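## Task

Relocate the red card into some other pocket of the card stand that is empty. At the end, every other card in the stand must still sit in its original pocket, and the stand must be upright with all of its base resting on the table.

## Robot and tools

ROBOT. Two arms, left_arm and right_arm, each a six-joint arm ending in a two-finger parallel gripper with a wrist camera. In the scene frame the origin is at table-top height, midway between the nominal arm bases; +z is up, +x points out over the table, and left_arm sits on the +y side (arm names do not match image sides). Calibrated bases: left_arm at (+0.006, +0.284, +0.004) m, quat_wxyz (+1.000, 0, 0, -0.005); right_arm at (-0.036, -0.356, +0.049) m, quat_wxyz (+1.000, 0, 0, -0.011). A camera stand is fixed to the floor behind the arms.

FRAMES. Every hand pose, velocity, Hand target and wrist-camera pose of an arm is expressed in that arm's own base frame. The table and the fixed camera use the scene frame. For a gripper, +z runs along the fingers and the fingers close along its y axis. end_effector_position is the point between the finger pads, roughly 1 cm short of the fingertips. Reported positions and orientations can be a few centimetres off, worse at long reach.

COMMAND ROW. Both motion tools use rows of 16 plain numbers: left_arm x, y, z (metres), qw, qx, qy, qz (unit quaternion, w first), opening; then the same eight for right_arm. Positions and quaternions are absolute targets for that arm's gripper in its own base frame, not offsets. Opening runs from -1 (closed) to +1 (fully open, 0.093 m). Always send both arms; to keep an arm still, repeat the pose from the last result before it began resting, plus its intended opening. To hold a gripper's orientation, keep sending one fixed quaternion rather than copying a drifted reading. A 0 opening is a real command, so resend the present opening to leave fingers alone.

execute_actions(actions, cameras): actions is a list of actions; each action is a list of up to 15 rows, one per 1/30 s step, and a short list repeats its last row to fill 15 steps (0.5 s per action). A target more than 0.6 m from the gripper's current position along any of its axes gets the action refused for both arms. cameras: names, ["all"], or []; an empty actions list returns images and full state.

move(target, speed, blend, opening_speed, grip_force, blocking, cameras): target is one row or a list of up to 15 rows, each an absolute pose per arm; the grippers travel in straight lines from their Hand target, and all paths finish together within 10 s. speed: m/s, 0.002 to 2.9, default 0.25 (rotation up to twice that in rad/s), one value or one per target. blend: corner rounding in metres for lists; 0 stops at each point. opening_speed: rate of the opening command per second on the -1..+1 scale, at least 0.2. grip_force: newtons per finger pad, 10 to 50, one value or one per arm; it persists, and low values close slowly. blocking=false returns after about 0.5 s while the move continues; a new move replaces it. Paths do not avoid obstacles or the other arm; faster moves lag, stray and hit harder. Avoid paths near an arm's own base. The result adds a move: line (done, off_target, moving, held, fault) and limits (paced = clipped, held = steps withheld).

wait(seconds 0 to 10): lets time pass with the last commands held. stop(): brakes a running move. zoom_image(camera, region [x0,y0,x1,y1] pixels, at most 504 by 504): enlarges part of the latest image from cam_high, cam_left_wrist or cam_right_wrist (each 896x504). read_manual gives only licence texts. finished_scene(scene 1 or 2) ends the scene for good; later calls go to the next scene.

CONTROL BEHAVIOUR. Each step the commanded orientation is limited to 40 degrees from the measured one, and position takes priority, so large turns need several commands. Friction and gravity can leave the gripper low, short or tilted; small moves may not happen or go sideways. Check pose after each move and correct tilt.

GRIPPING. grip_measured is the finger motor position on the -1..+1 scale. The pads meet near -0.94, and an object of width w mm reads about -0.94 + 0.0208*w; each gripper may read up to 0.02 high. For a firm hold on a rigid flat item, command about 0.24 below its width reading and keep sending that number; to release, command well above it. Sending -1 always ends below -0.94, so it alone does not prove a thin item is held. Force is about 50 to 65 N per pad. The last Joint positions entry is the gap in metres.

RESULTS. Each result lists per-arm end_effector_position, end_effector_quat_wxyz, Hand target, Tool commands, grip_measured, Joint positions, velocities (may say within noise) and torques. Torques include gravity, have per-unit offsets and noise, and joints 1 to 3 wrap at ±28 N m.

HEAT. Holding loads, stretched poses or pushing against unreachable targets heats motors. MOTOR HOT appears at 70 °C; at 85 °C that arm folds and idles for the rest of the scene; at 100 °C it collapses.

AVOID. Letting anything fall or leaving it off the table (fails the scene); dropping cards or releasing moving ones; fast impacts or hard pushes on the stand, table or fixtures; the two arms, grippers or wrist cameras touching each other; one gripper closing on the other's fingers; strain on a wrist camera cable; arm stops. Loose objects may occasionally be nudged by disturbances. The scene must stay solved after the robot lets go, and faster, smoother solutions are preferred.

Each tool is called as name([rows], argument=value, ...), one row to a line, values as JSON.

## Session

execute_actions(actions=[])

Scene clock: 0.00 s.
left_arm: end_effector_position=(+0.3992, +0.0229, +0.0943) grip_measured=+1.000 end_effector_quat_wxyz=(+0.596, -0.025, +0.803, +0.003) | right_arm: end_effector_position=(+0.3704, -0.0055, +0.0590) grip_measured=+1.000 end_effector_quat_wxyz=(+0.518, -0.003, +0.854, -0.041)
Joint positions: left_arm=[0.071 1.617 0.374 0.949 0.033 -0.017 0.093] | right_arm=[0.025 1.538 0.336 0.723 0.088 -0.036 0.093]
Joint velocities: within noise
Joint torques (N m): no reading
Heat: left arm: 41 °C; right arm: 35 °C.
Hand target: left_arm +0.4026, +0.0232, +0.1036; +0.607, -0.025, +0.794, +0.004 | right_arm +0.3727, -0.0054, +0.0629; +0.523, -0.003, +0.851, -0.040
Tool commands: left_gripper/opening=+1.0 right_gripper/opening=+1.0

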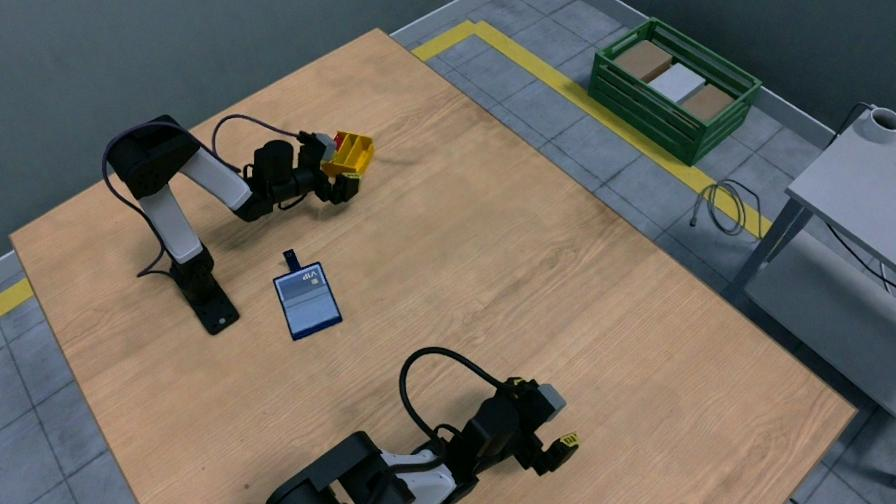

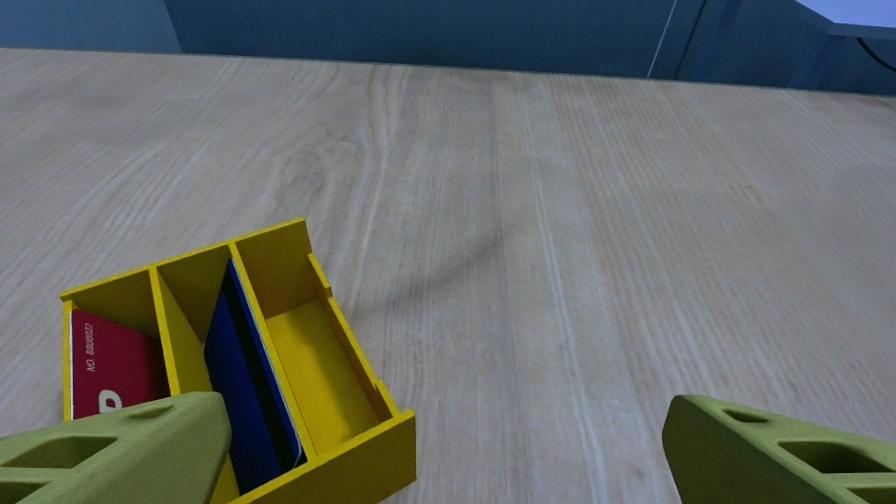

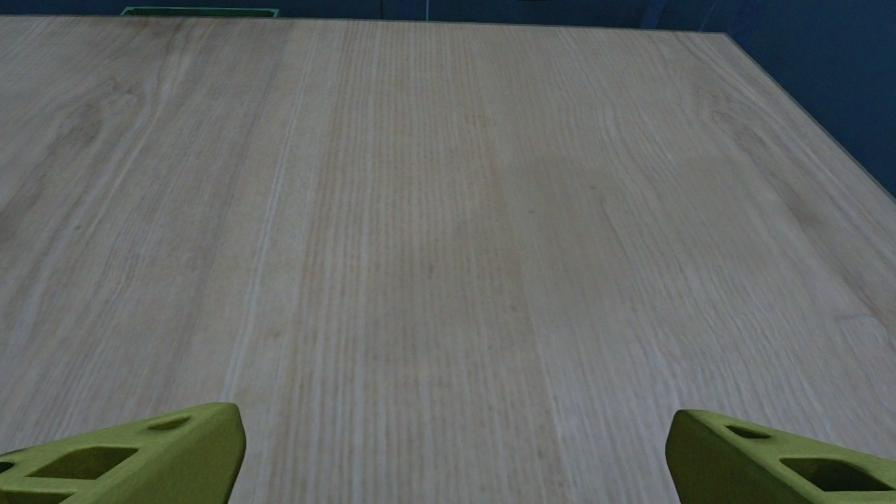

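zoom_image(camera="cam_high", region=[240, 90, 440, 230])

zoom_image(camera="cam_left_wrist", region=[0, 200, 450, 504])

Scaled by 2.520 from the camera's 896x504 image, which has a finer 1280x720 frame.

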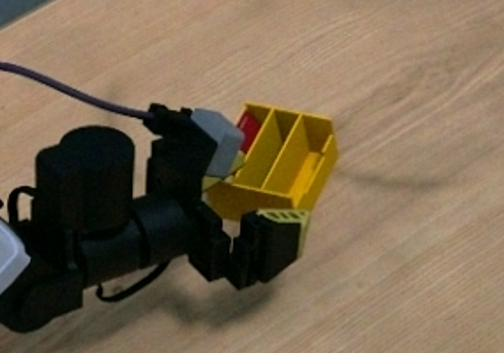

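Scaled by 1.120 from the camera's 896x504 image, which has a finer 1280x720 frame.

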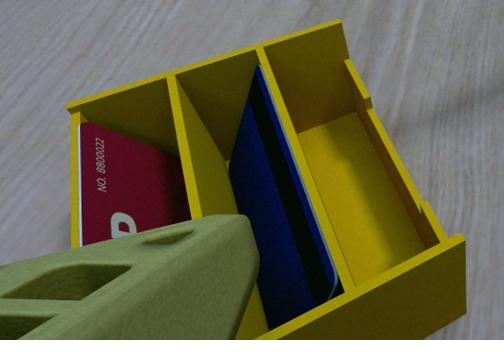

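move([
  [0.34,0.023,0.16,0.596,-0.025,0.803,0.003,1,0.3704,-0.0055,0.0590,0.518,-0.003,0.854,-0.041,1],
  [0.36,0.06,0.22,0.259,0,0.966,0,1,0.3704,-0.0055,0.0590,0.518,-0.003,0.854,-0.041,1],
], blend=0.02, cameras=["all"])

Scene clock: 51.80 s.
left_arm: end_effector_position=(+0.3547, +0.0549, +0.2134) grip_measured=+1.000 end_effector_quat_wxyz=(+0.251, -0.003, +0.968, -0.009) | right_arm: end_effector_position=(+0.3704, -0.0055, +0.0590) grip_measured=+1.000 end_effector_quat_wxyz=(+0.518, -0.003, +0.854, -0.041)
Joint positions: left_arm=[0.208 1.48 1.436 -1.03 0.117 0.173 0.093] | right_arm=[0.025 1.538 0.336 0.723 0.088 -0.036 0.093]
Joint torques (N m): left_arm=[0.81 -5.6 7.91 1.3 0 0.2] | right_arm=[0.25 -4.27 4.78 2.08 0.02 0.02]
Heat: left arm: 45 °C; right arm: 45 °C.
Hand target: left_arm +0.3598, +0.0600, +0.2200; +0.259, +0.000, +0.966, +0.000 | right_arm +0.3704, -0.0055, +0.0590; +0.518, -0.003, +0.854, -0.041
Off the commanded pose: left_arm 0.010 m, 1 deg | right_arm 0.000 m, 0 deg.
move: done

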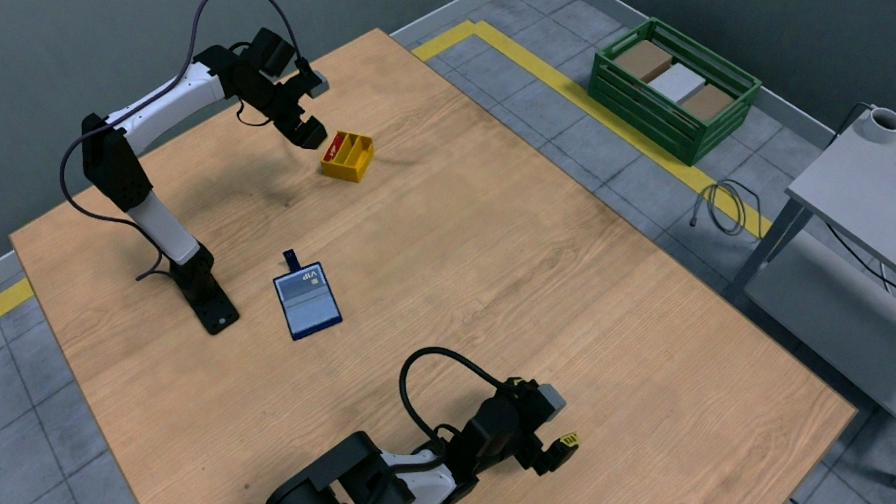

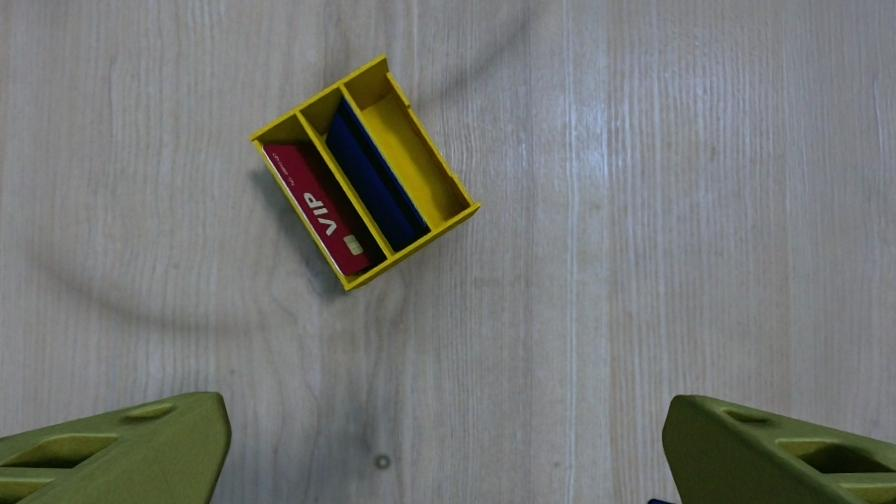

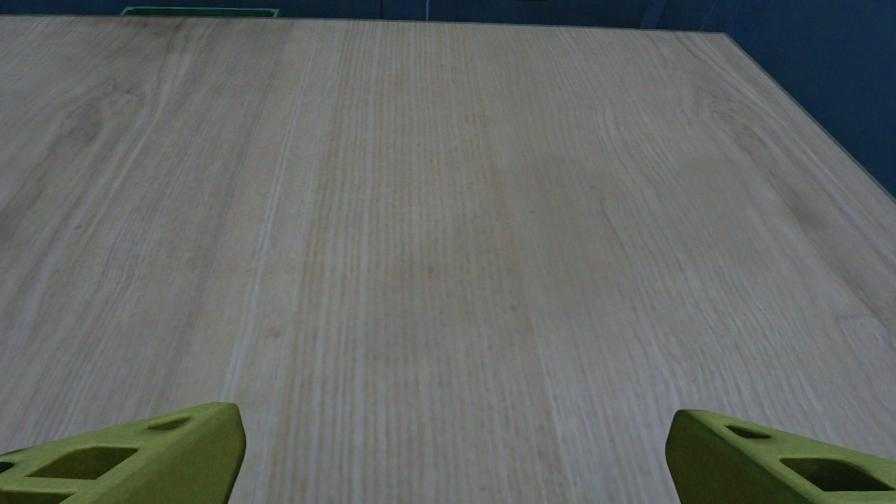

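zoom_image(camera="cam_left_wrist", region=[220, 30, 520, 310])

Scaled by 1.680 from the camera's 896x504 image, which has a finer 1280x720 frame.

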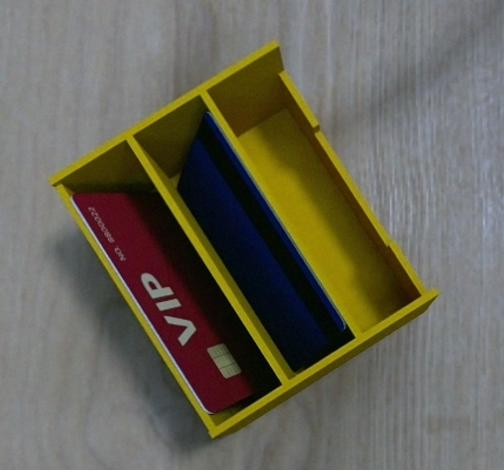

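move([
  [0.31,0.02,0.16,0.49,-0.138,0.828,0.234,1,0.3704,-0.0055,0.0590,0.518,-0.003,0.854,-0.041,1],
  [0.325,0.027,0.085,0.6806,-0.1919,0.6806,0.1919,1,0.3704,-0.0055,0.0590,0.518,-0.003,0.854,-0.041,1],
], blend=0.03, cameras=["cam_left_wrist"])

Scene clock: 92.53 s.
left_arm: end_effector_position=(+0.3212, +0.0248, +0.0692) grip_measured=+1.000 end_effector_quat_wxyz=(+0.618, -0.188, +0.736, +0.204) | right_arm: end_effector_position=(+0.3704, -0.0055, +0.0590) grip_measured=+1.000 end_effector_quat_wxyz=(+0.518, -0.003, +0.854, -0.041)
Joint positions: left_arm=[-0.343 1.882 0.149 1.485 -0.896 -0.127 0.093] | right_arm=[0.025 1.538 0.336 0.723 0.088 -0.036 0.093]
Joint torques (N m): left_arm=[1.09 -4.74 2 2.9 -0.22 0.09] | right_arm=[0.23 -4.27 4.77 2.09 0.03 0.01]
Heat: left arm: 49 °C; right arm: 48 °C.
Hand target: left_arm +0.3245, +0.0271, +0.0850; +0.645, -0.209, +0.710, +0.191 | right_arm +0.3704, -0.0055, +0.0590; +0.518, -0.003, +0.854, -0.041
Off the commanded pose: left_arm 0.016 m, 10 deg | right_arm 0.000 m, 0 deg.
joint sent to its limit (left arm) — joint 4 (wrist pitch), upper limit. The joint targets are off in orientation, not in position.
move: off_target (left_arm)
Images, in order (width x height): cam_left_wrist 896x504.

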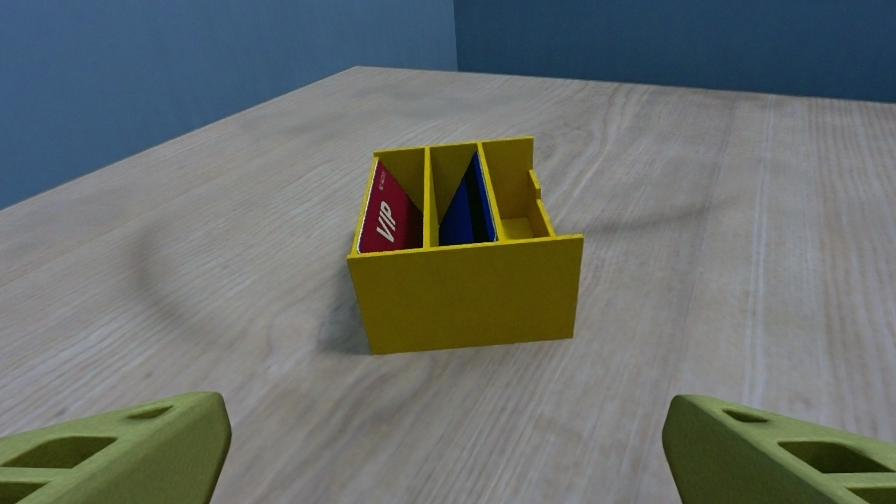

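zoom_image(camera="cam_left_wrist", region=[330, 120, 600, 370])

Scaled by 1.867 from the camera's 896x504 image, which has a finer 1280x720 frame.

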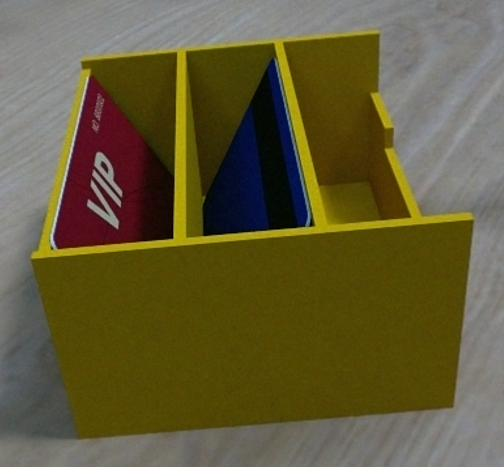

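move([
  [0.33,0.03,0.17,0.49,-0.138,0.828,0.234,1,0.3704,-0.0055,0.0590,0.518,-0.003,0.854,-0.041,1],
  [0.43,0.11,0.15,0,-0.284,0.959,0,1,0.3704,-0.0055,0.0590,0.518,-0.003,0.854,-0.041,1],
], blend=0.03, cameras=["all"])

Scene clock: 179.60 s.
left_arm: end_effector_position=(+0.4262, +0.1094, +0.1493) grip_measured=+1.000 end_effector_quat_wxyz=(+0.031, -0.287, +0.958, +0.003) | right_arm: end_effector_position=(+0.3704, -0.0055, +0.0590) grip_measured=+1.000 end_effector_quat_wxyz=(+0.518, -0.003, +0.854, -0.041)
Joint positions: left_arm=[0.248 2.235 2.276 -1.55 -0.008 -0.333 0.093] | right_arm=[0.025 1.538 0.336 0.723 0.088 -0.036 0.093]
Joint torques (N m): left_arm=[0.43 -11.38 6.82 0.36 0.11 0.14] | right_arm=[0.24 -4.27 4.75 2.1 0.03 0.01]
Heat: left arm: 55 °C; right arm: 52 °C.
Hand target: left_arm +0.4297, +0.1100, +0.1496; +0.033, -0.284, +0.958, -0.001 | right_arm +0.3704, -0.0055, +0.0590; +0.518, -0.003, +0.854, -0.041
Off the commanded pose: left_arm 0.004 m, 4 deg | right_arm 0.000 m, 0 deg.
joint sent to its limit (left arm) — joint 4 (wrist pitch), lower limit. The joint targets are off in orientation, not in position.
move: off_target (left_arm)

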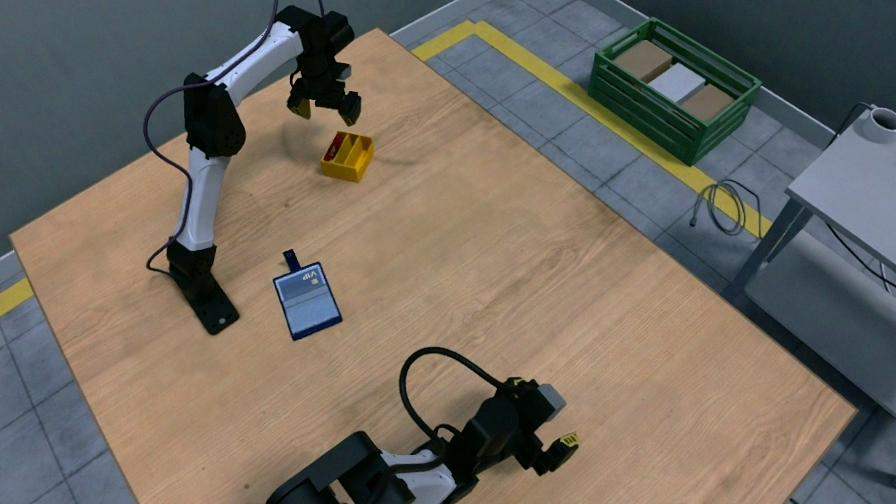

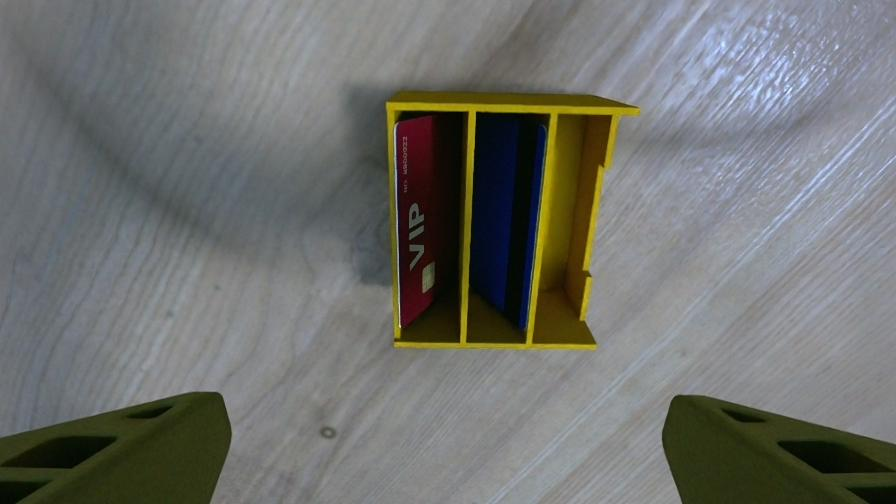

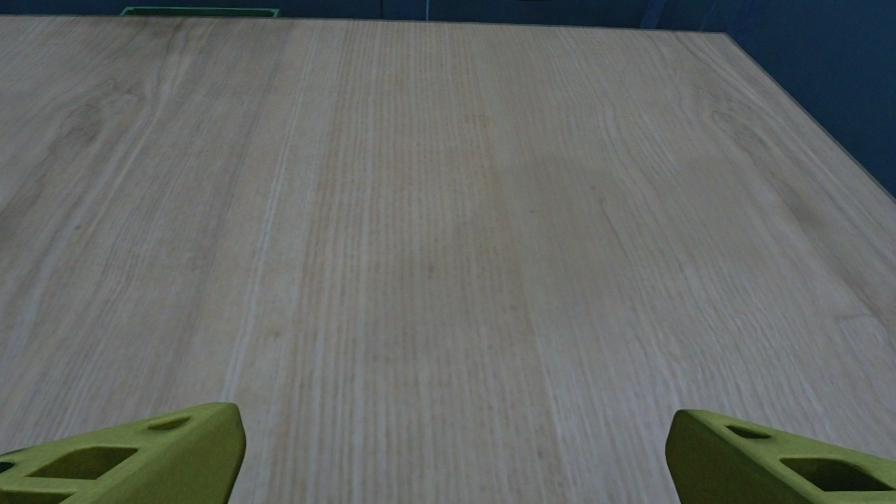

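move(target=[0.4285,0.1345,0.08,0,-0.279,0.960,0,-0.4,0.3704,-0.0055,0.0590,0.518,-0.003,0.854,-0.041,1], cameras=["cam_left_wrist"], speed=0.15)

Scene clock: 207.93 s.
left_arm: end_effector_position=(+0.4253, +0.1336, +0.0837) grip_measured=-0.398 end_effector_quat_wxyz=(-0.002, -0.284, +0.959, +0.003) | right_arm: end_effector_position=(+0.3704, -0.0055, +0.0590) grip_measured=+1.000 end_effector_quat_wxyz=(+0.518, -0.003, +0.854, -0.041)
Joint positions: left_arm=[0.302 2.297 2.117 -1.396 -0.006 -0.274 0.026] | right_arm=[0.025 1.538 0.336 0.723 0.088 -0.036 0.093]
Joint torques (N m): left_arm=[0.38 -12.41 5.11 0.41 0.09 0.17] | right_arm=[0.23 -4.27 4.71 2.09 0.02 0.01]
Heat: left arm: 47 °C; right arm: 53 °C.
Hand target: left_arm +0.4285, +0.1345, +0.0800; +0.000, -0.279, +0.960, +0.000 | right_arm +0.3704, -0.0055, +0.0590; +0.518, -0.003, +0.854, -0.041
Off the commanded pose: left_arm 0.005 m, 1 deg | right_arm 0.000 m, 0 deg.
move: done
Images, in order (width x height): cam_left_wrist 896x504.

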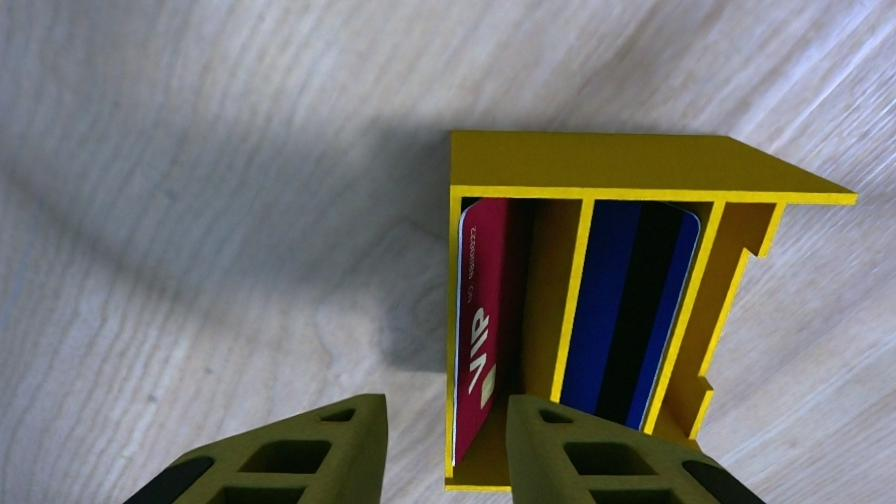

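move(target=[0.434,0.135,0.062,0,-0.279,0.960,0,-0.4,0.3704,-0.0055,0.0590,0.518,-0.003,0.854,-0.041,1], cameras=["cam_left_wrist"], speed=0.1)

zoom_image(camera="cam_left_wrist", region=[300, 200, 660, 504])

Scene clock: 224.30 s.
left_arm: end_effector_position=(+0.4315, +0.1356, +0.0690) grip_measured=-0.398 end_effector_quat_wxyz=(+0.002, -0.284, +0.959, +0.003) | right_arm: end_effector_position=(+0.3704, -0.0055, +0.0590) grip_measured=+1.000 end_effector_quat_wxyz=(+0.518, -0.003, +0.854, -0.041)
Joint positions: left_arm=[0.302 2.317 2.093 -1.343 -0.006 -0.273 0.026] | right_arm=[0.025 1.538 0.336 0.723 0.088 -0.036 0.093]
Joint torques (N m): left_arm=[0.09 -12.1 4.93 0.41 0.09 0.14] | right_arm=[0.29 -4.31 4.75 2.1 0.03 0]
Heat: left arm: 47 °C; right arm: 54 °C.
Hand target: left_arm +0.4339, +0.1349, +0.0621; +0.000, -0.279, +0.960, +0.000 | right_arm +0.3704, -0.0055, +0.0590; +0.518, -0.003, +0.854, -0.041
Off the commanded pose: left_arm 0.007 m, 1 deg | right_arm 0.000 m, 0 deg.
move: done
Images, in order (width x height): cam_left_wrist 896x504.

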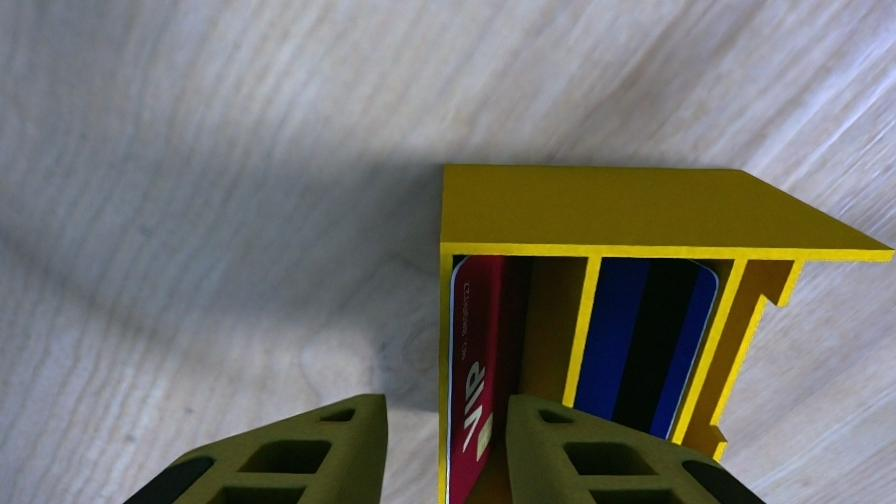

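Scaled by 1.400 from the camera's 896x504 image, which has a finer 1280x720 frame.

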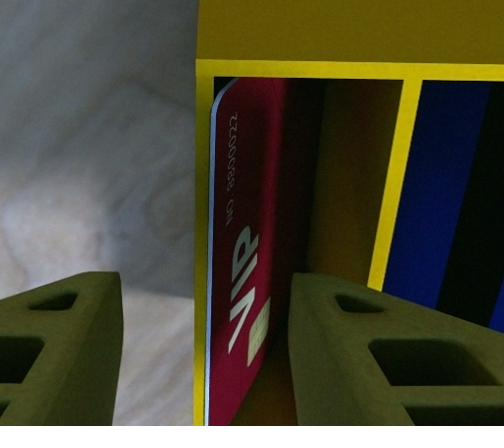

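move(target=[0.436,0.135,0.048,0,-0.279,0.960,0,-0.4,0.3704,-0.0055,0.0590,0.518,-0.003,0.854,-0.041,1], cameras=["cam_left_wrist"], speed=0.1)

zoom_image(camera="cam_left_wrist", region=[300, 200, 660, 504])

Scene clock: 233.33 s.
left_arm: end_effector_position=(+0.4336, +0.1362, +0.0555) grip_measured=-0.398 end_effector_quat_wxyz=(+0.002, -0.284, +0.959, +0.003) | right_arm: end_effector_position=(+0.3704, -0.0055, +0.0590) grip_measured=+1.000 end_effector_quat_wxyz=(+0.518, -0.003, +0.854, -0.041)
Joint positions: left_arm=[0.302 2.328 2.058 -1.296 -0.006 -0.273 0.026] | right_arm=[0.025 1.538 0.336 0.723 0.088 -0.036 0.093]
Joint torques (N m): left_arm=[0.06 -12.03 4.81 0.44 0.07 0.13] | right_arm=[0.27 -4.31 4.77 2.08 0.02 0.02]
Heat: left arm: 48 °C; right arm: 54 °C.
Hand target: left_arm +0.4358, +0.1349, +0.0480; +0.000, -0.279, +0.960, +0.000 | right_arm +0.3704, -0.0055, +0.0590; +0.518, -0.003, +0.854, -0.041
Off the commanded pose: left_arm 0.008 m, 1 deg | right_arm 0.000 m, 0 deg.
move: done
Images, in order (width x height): cam_left_wrist 896x504.

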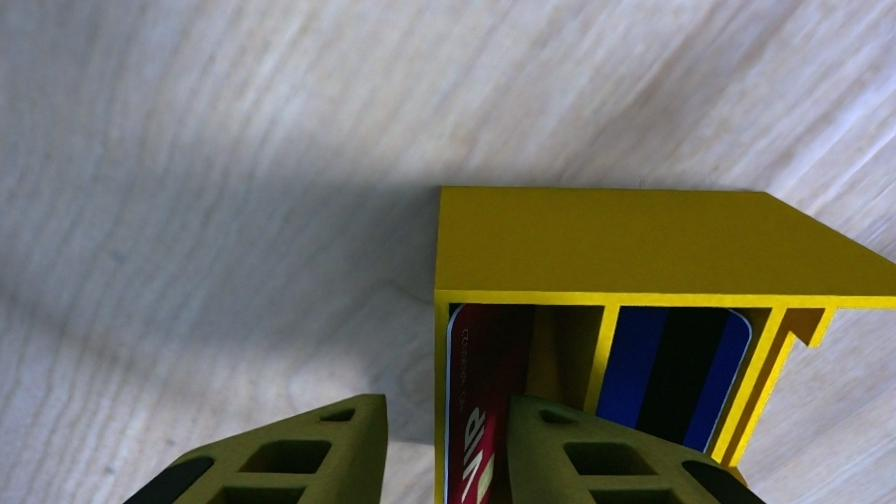

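Scaled by 1.400 from the camera's 896x504 image, which has a finer 1280x720 frame.

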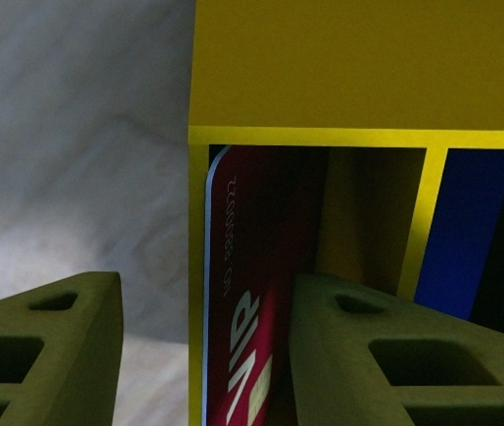

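move(target=[0.428,0.131,0.048,0,-0.279,0.960,0,-0.4,0.3704,-0.0055,0.0590,0.518,-0.003,0.854,-0.041,1], cameras=["cam_left_wrist"], speed=0.05)

zoom_image(camera="cam_left_wrist", region=[300, 200, 660, 504])

Scene clock: 282.70 s.
left_arm: end_effector_position=(+0.4302, +0.1356, +0.0490) grip_measured=-0.398 end_effector_quat_wxyz=(+0.002, -0.284, +0.959, +0.003) | right_arm: end_effector_position=(+0.3704, -0.0055, +0.0590) grip_measured=+1.000 end_effector_quat_wxyz=(+0.518, -0.003, +0.854, -0.041)
Joint positions: left_arm=[0.303 2.313 2.006 -1.26 -0.006 -0.273 0.026] | right_arm=[0.025 1.538 0.336 0.723 0.088 -0.036 0.093]
Joint torques (N m): left_arm=[-0.36 -14.68 3.18 0.38 0.07 0.09] | right_arm=[0.21 -4.19 4.7 2.08 0.02 0.03]
Heat: left arm: 52 °C; right arm: 56 °C.
Hand target: left_arm +0.4280, +0.1311, +0.0480; +0.000, -0.279, +0.960, +0.000 | right_arm +0.3704, -0.0055, +0.0590; +0.518, -0.003, +0.854, -0.041
Off the commanded pose: left_arm 0.005 m, 1 deg | right_arm 0.000 m, 0 deg.
move: done
Images, in order (width x height): cam_left_wrist 896x504.

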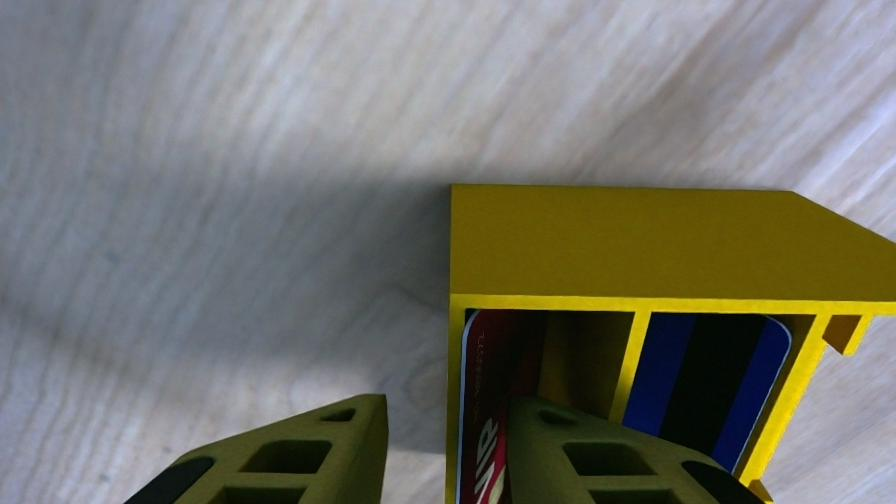

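Scaled by 1.400 from the camera's 896x504 image, which has a finer 1280x720 frame.

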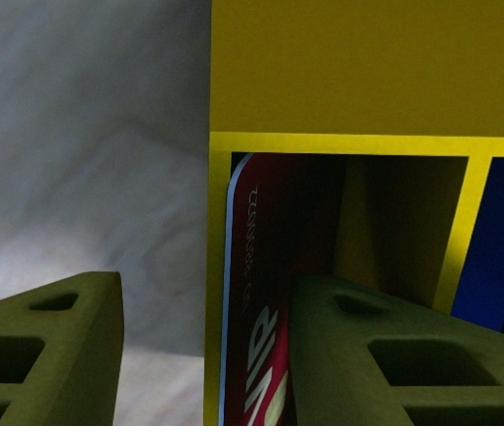

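move(target=[0.4235,0.125,0.052,0,-0.279,0.960,0,-0.4,0.3704,-0.0055,0.0590,0.518,-0.003,0.854,-0.041,1], cameras=["cam_left_wrist"], speed=0.05)

zoom_image(camera="cam_left_wrist", region=[300, 200, 660, 504])

Scene clock: 301.63 s.
left_arm: end_effector_position=(+0.4292, +0.1359, +0.0485) grip_measured=-0.398 end_effector_quat_wxyz=(+0.009, -0.284, +0.959, +0.005) | right_arm: end_effector_position=(+0.3704, -0.0055, +0.0590) grip_measured=+1.000 end_effector_quat_wxyz=(+0.518, -0.003, +0.854, -0.041)
Joint positions: left_arm=[0.303 2.293 1.971 -1.23 -0.009 -0.273 0.026] | right_arm=[0.025 1.538 0.336 0.723 0.088 -0.036 0.093]
Joint torques (N m): left_arm=[-1.18 -15.56 3.37 0.16 0.13 -0.03] | right_arm=[0.24 -4.29 4.77 2.09 0.01 0.01]
Heat: left arm: 53 °C; right arm: 56 °C.
Hand target: left_arm +0.4235, +0.1253, +0.0518; +0.000, -0.279, +0.960, +0.000 | right_arm +0.3704, -0.0055, +0.0590; +0.518, -0.003, +0.854, -0.041
Off the commanded pose: left_arm 0.013 m, 1 deg | right_arm 0.000 m, 0 deg.
move: off_target (left_arm)
Images, in order (width x height): cam_left_wrist 896x504.

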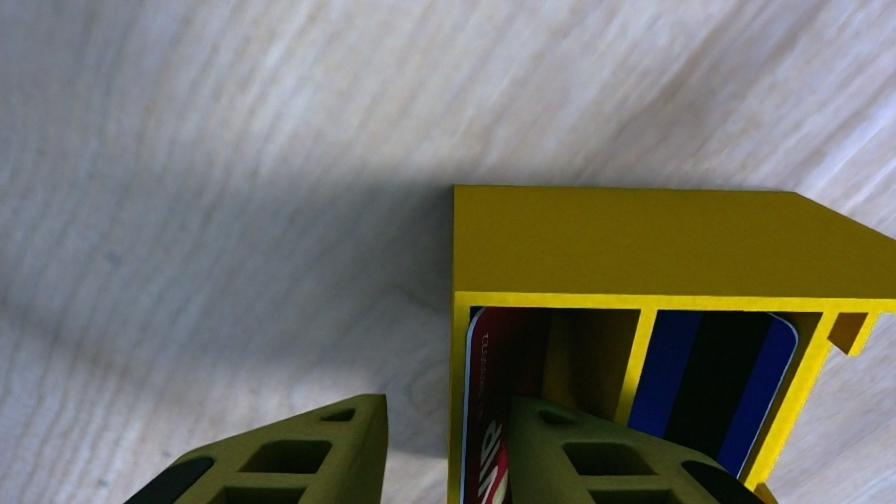

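Scaled by 1.400 from the camera's 896x504 image, which has a finer 1280x720 frame.

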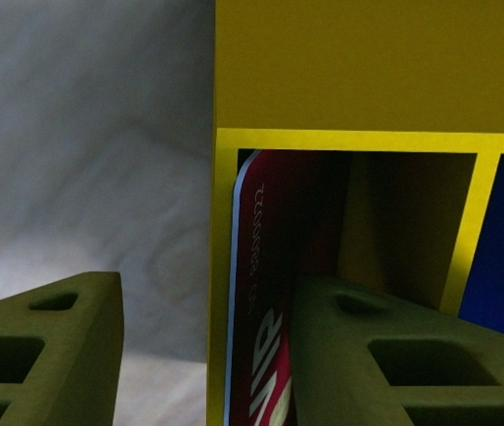

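move([
  [0.4292,0.1359,0.085,0,-0.279,0.960,0,-0.4,0.3704,-0.0055,0.0590,0.518,-0.003,0.854,-0.041,1],
  [0.41,0.09,0.085,0,-0.279,0.960,0,-0.4,0.3704,-0.0055,0.0590,0.518,-0.003,0.854,-0.041,1],
  [0.4226,0.1277,0.08,0,-0.279,0.960,0,-0.4,0.3704,-0.0055,0.0590,0.518,-0.003,0.854,-0.041,1],
], cameras=["cam_left_wrist"], speed=0.15, blend=[0.01,0,0])

Scene clock: 327.60 s.
left_arm: end_effector_position=(+0.4175, +0.1296, +0.0802) grip_measured=-0.398 end_effector_quat_wxyz=(-0.002, -0.288, +0.958, +0.002) | right_arm: end_effector_position=(+0.3704, -0.0055, +0.0590) grip_measured=+1.000 end_effector_quat_wxyz=(+0.518, -0.003, +0.854, -0.041)
Joint positions: left_arm=[0.3 2.25 2.024 -1.349 -0.003 -0.284 0.026] | right_arm=[0.025 1.538 0.336 0.723 0.088 -0.036 0.093]
Joint torques (N m): left_arm=[-0.39 -11.54 6.9 0.24 0.08 0.15] | right_arm=[0.27 -4.26 4.74 2.09 0.03 0.01]
Heat: left arm: 62 °C; right arm: 57 °C.
Hand target: left_arm +0.4224, +0.1276, +0.0800; +0.000, -0.279, +0.960, +0.000 | right_arm +0.3704, -0.0055, +0.0590; +0.518, -0.003, +0.854, -0.041
Off the commanded pose: left_arm 0.005 m, 1 deg | right_arm 0.000 m, 0 deg.
move: done
Images, in order (width x height): cam_left_wrist 896x504.

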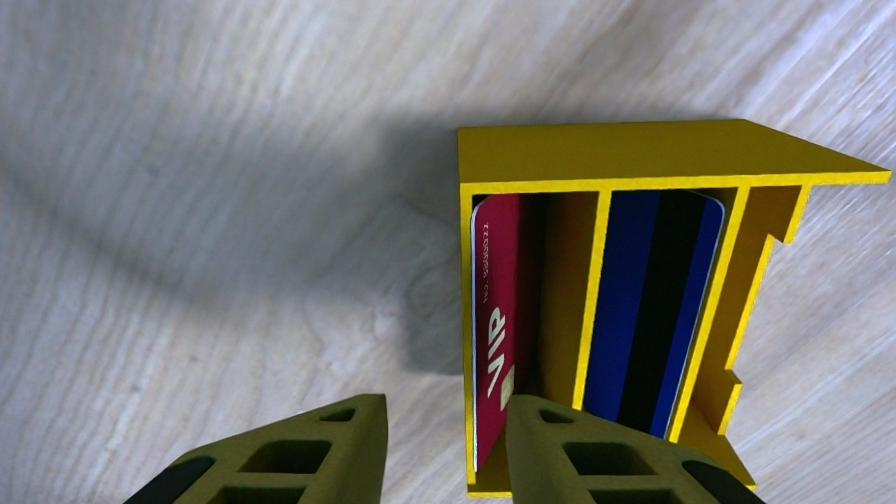

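move([
  [0.415,0.085,0.082,0,-0.3007,0.9537,0,-0.5,0.3704,-0.0055,0.0590,0.518,-0.003,0.854,-0.041,1],
  [0.4265,0.1217,0.08,0,-0.3007,0.9537,0,-0.5,0.3704,-0.0055,0.0590,0.518,-0.003,0.854,-0.041,1],
], cameras=["cam_left_wrist"], speed=0.15, blend=[0,0])

Scene clock: 351.43 s.
left_arm: end_effector_position=(+0.4220, +0.1237, +0.0805) grip_measured=-0.498 end_effector_quat_wxyz=(-0.001, -0.309, +0.951, +0.001) | right_arm: end_effector_position=(+0.3704, -0.0055, +0.0590) grip_measured=+1.000 end_effector_quat_wxyz=(+0.518, -0.003, +0.854, -0.041)
Joint positions: left_arm=[0.284 2.26 2.043 -1.355 -0.003 -0.345 0.021] | right_arm=[0.025 1.538 0.336 0.723 0.088 -0.036 0.093]
Joint torques (N m): left_arm=[-0.39 -11.58 6.91 0.24 0.06 0.16] | right_arm=[0.23 -4.29 4.72 2.09 0.04 0.03]
Heat: left arm: 56 °C; right arm: 57 °C.
Hand target: left_arm +0.4265, +0.1216, +0.0800; +0.000, -0.301, +0.954, +0.000 | right_arm +0.3704, -0.0055, +0.0590; +0.518, -0.003, +0.854, -0.041
Off the commanded pose: left_arm 0.005 m, 1 deg | right_arm 0.000 m, 0 deg.
move: done
Images, in order (width x height): cam_left_wrist 896x504.

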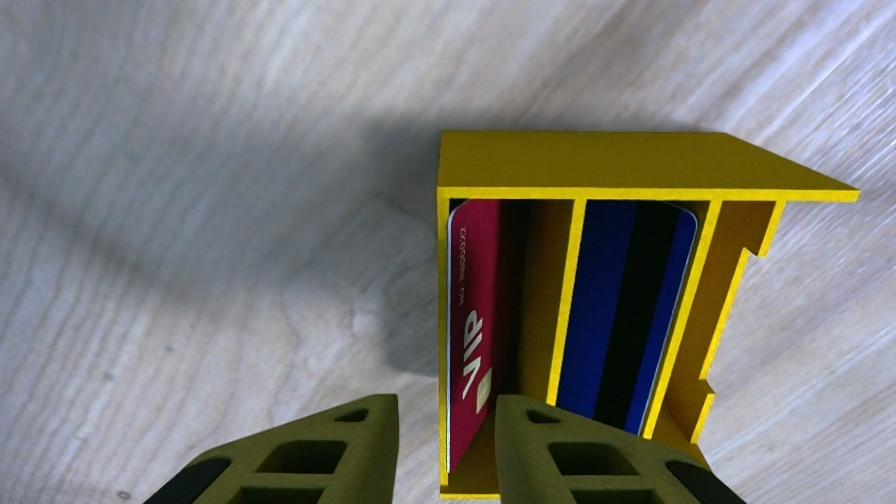

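move(target=[0.4255,0.1213,0.046,0,-0.3007,0.9537,0,-0.5,0.3704,-0.0055,0.0590,0.518,-0.003,0.854,-0.041,1], cameras=["cam_left_wrist"], speed=0.1)

zoom_image(camera="cam_left_wrist", region=[300, 200, 660, 504])

Scene clock: 361.50 s.
left_arm: end_effector_position=(+0.4227, +0.1239, +0.0536) grip_measured=-0.498 end_effector_quat_wxyz=(+0.002, -0.309, +0.951, +0.001) | right_arm: end_effector_position=(+0.3704, -0.0055, +0.0590) grip_measured=+1.000 end_effector_quat_wxyz=(+0.518, -0.003, +0.854, -0.041)
Joint positions: left_arm=[0.284 2.26 1.936 -1.242 -0.003 -0.345 0.021] | right_arm=[0.025 1.538 0.336 0.723 0.088 -0.036 0.093]
Joint torques (N m): left_arm=[-0.42 -11.43 4.83 0.45 0.04 0.14] | right_arm=[0.25 -4.29 4.75 2.09 0.04 0.01]
Heat: left arm: 56 °C; right arm: 57 °C.
Hand target: left_arm +0.4253, +0.1212, +0.0460; +0.000, -0.301, +0.954, +0.000 | right_arm +0.3704, -0.0055, +0.0590; +0.518, -0.003, +0.854, -0.041
Off the commanded pose: left_arm 0.008 m, 1 deg | right_arm 0.000 m, 0 deg.
move: done
Images, in order (width x height): cam_left_wrist 896x504.

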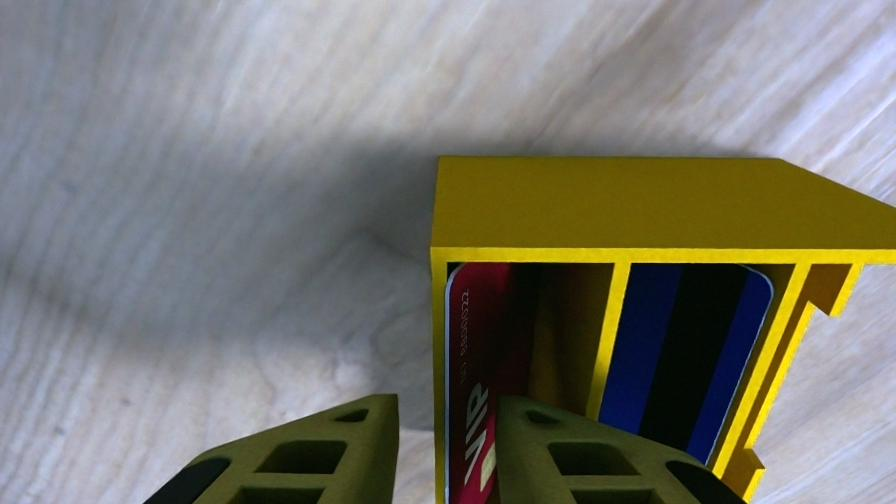

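Scaled by 1.400 from the camera's 896x504 image, which has a finer 1280x720 frame.

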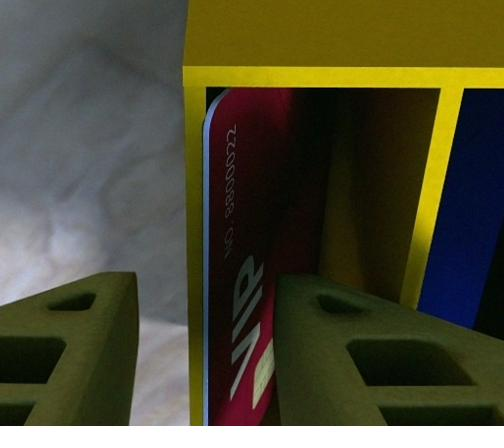

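move(target=[0.4255,0.1213,0.046,0,-0.3007,0.9537,0,-0.8,0.3704,-0.0055,0.0590,0.518,-0.003,0.854,-0.041,1], cameras=["cam_left_wrist"], opening_speed=0.3, grip_force=[10, 50])

zoom_image(camera="cam_left_wrist", region=[300, 200, 660, 504])

Scene clock: 373.00 s.
left_arm: end_effector_position=(+0.4229, +0.1240, +0.0536) grip_measured=-0.797 end_effector_quat_wxyz=(+0.003, -0.309, +0.951, +0.001) | right_arm: end_effector_position=(+0.3704, -0.0055, +0.0590) grip_measured=+1.000 end_effector_quat_wxyz=(+0.518, -0.003, +0.854, -0.041)
Joint positions: left_arm=[0.284 2.26 1.936 -1.241 -0.003 -0.345 0.007] | right_arm=[0.025 1.538 0.336 0.723 0.088 -0.036 0.093]
Joint torques (N m): left_arm=[-0.38 -11.48 4.82 0.44 0.07 0.17] | right_arm=[0.27 -4.33 4.72 2.08 0.02 0.03]
Heat: left arm: 55 °C; right arm: 58 °C.
Hand target: left_arm +0.4253, +0.1212, +0.0460; +0.000, -0.301, +0.954, +0.000 | right_arm +0.3704, -0.0055, +0.0590; +0.518, -0.003, +0.854, -0.041
Off the commanded pose: left_arm 0.008 m, 1 deg | right_arm 0.000 m, 0 deg.
grip_force (N): 10, 50
move: done
Images, in order (width x height): cam_left_wrist 896x504.

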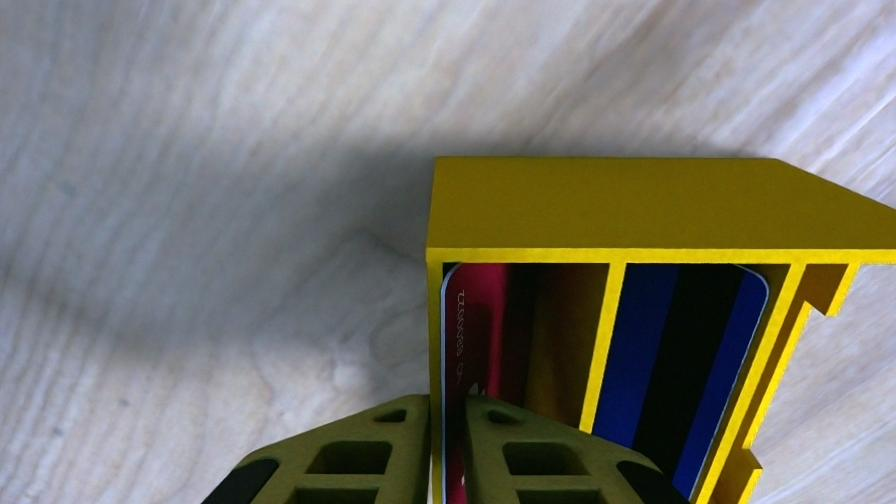

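Scaled by 1.400 from the camera's 896x504 image, which has a finer 1280x720 frame.

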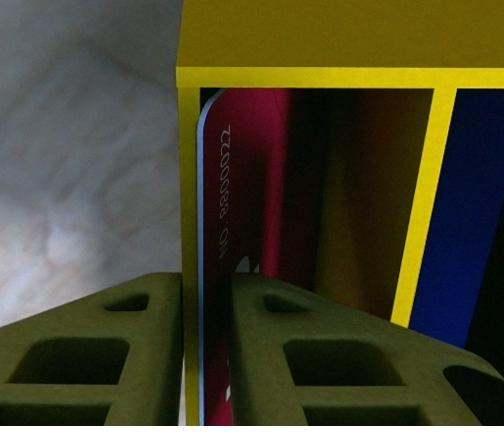

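move(target=[0.4255,0.1213,0.046,0,-0.3007,0.9537,0,-0.87,0.3704,-0.0055,0.0590,0.518,-0.003,0.854,-0.041,1], cameras=["cam_left_wrist"], opening_speed=0.3)

zoom_image(camera="cam_left_wrist", region=[300, 200, 660, 504])

Scene clock: 380.60 s.
left_arm: end_effector_position=(+0.4230, +0.1240, +0.0536) grip_measured=-0.819 end_effector_quat_wxyz=(+0.003, -0.309, +0.951, +0.001) | right_arm: end_effector_position=(+0.3704, -0.0055, +0.0590) grip_measured=+1.000 end_effector_quat_wxyz=(+0.518, -0.003, +0.854, -0.041)
Joint positions: left_arm=[0.284 2.26 1.936 -1.24 -0.003 -0.345 0.006] | right_arm=[0.025 1.538 0.336 0.723 0.088 -0.036 0.093]
Joint torques (N m): left_arm=[-0.34 -11.49 4.79 0.41 0.06 0.16] | right_arm=[0.27 -4.27 4.77 2.09 0.01 0.02]
Heat: left arm: 55 °C; right arm: 58 °C.
Hand target: left_arm +0.4253, +0.1212, +0.0460; +0.000, -0.301, +0.954, +0.000 | right_arm +0.3704, -0.0055, +0.0590; +0.518, -0.003, +0.854, -0.041
Off the commanded pose: left_arm 0.008 m, 1 deg | right_arm 0.000 m, 0 deg.
grip_force (N): 10, 50
move: done
Images, in order (width x height): cam_left_wrist 896x504.

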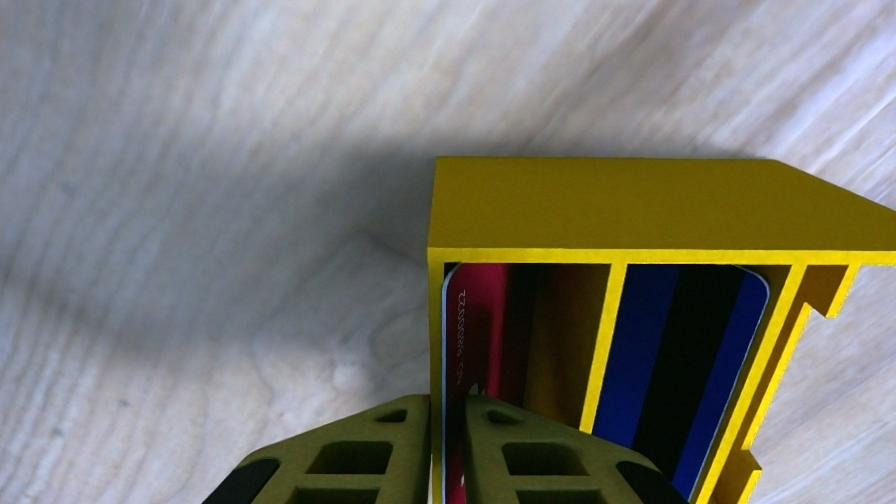

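Scaled by 1.400 from the camera's 896x504 image, which has a finer 1280x720 frame.

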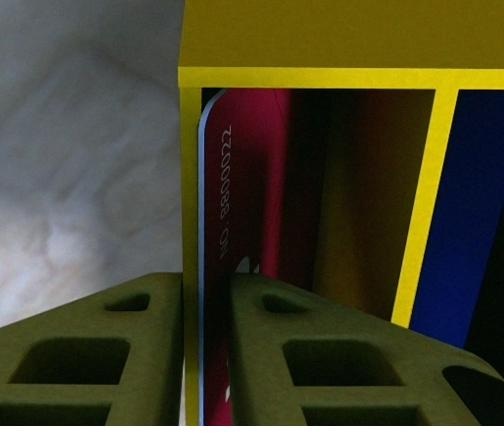

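move([
  [0.4255,0.1213,0.046,0,-0.3007,0.9537,0,-0.45,0.3704,-0.0055,0.0590,0.518,-0.003,0.854,-0.041,1],
  [0.4255,0.1213,0.085,0,-0.3007,0.9537,0,-0.45,0.3704,-0.0055,0.0590,0.518,-0.003,0.854,-0.041,1],
  [0.4134,0.0875,0.082,0,-0.3007,0.9537,0,-0.45,0.3704,-0.0055,0.0590,0.518,-0.003,0.854,-0.041,1],
  [0.4249,0.1242,0.08,0,-0.3007,0.9537,0,-0.45,0.3704,-0.0055,0.0590,0.518,-0.003,0.854,-0.041,1],
], cameras=["cam_left_wrist"], speed=0.15)

Scene clock: 435.93 s.
left_arm: end_effector_position=(+0.4203, +0.1262, +0.0804) grip_measured=-0.452 end_effector_quat_wxyz=(-0.001, -0.309, +0.951, +0.002) | right_arm: end_effector_position=(+0.3704, -0.0055, +0.0590) grip_measured=+1.000 end_effector_quat_wxyz=(+0.518, -0.003, +0.854, -0.041)
Joint positions: left_arm=[0.291 2.256 2.036 -1.352 -0.003 -0.339 0.023] | right_arm=[0.025 1.538 0.336 0.723 0.088 -0.036 0.093]
Joint torques (N m): left_arm=[-0.32 -11.55 6.86 0.24 0.06 0.17] | right_arm=[0.17 -4.27 4.75 2.09 0.02 0.01]
Heat: left arm: 56 °C; right arm: 59 °C.
Hand target: left_arm +0.4249, +0.1241, +0.0799; +0.000, -0.301, +0.954, +0.000 | right_arm +0.3704, -0.0055, +0.0590; +0.518, -0.003, +0.854, -0.041
Off the commanded pose: left_arm 0.005 m, 1 deg | right_arm 0.000 m, 0 deg.
grip_force (N): 10, 50
move: done
Images, in order (width x height): cam_left_wrist 896x504.

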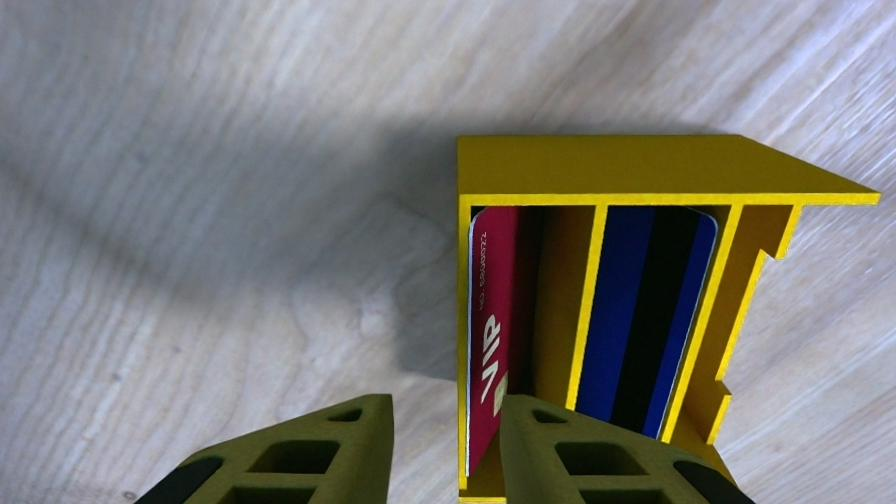

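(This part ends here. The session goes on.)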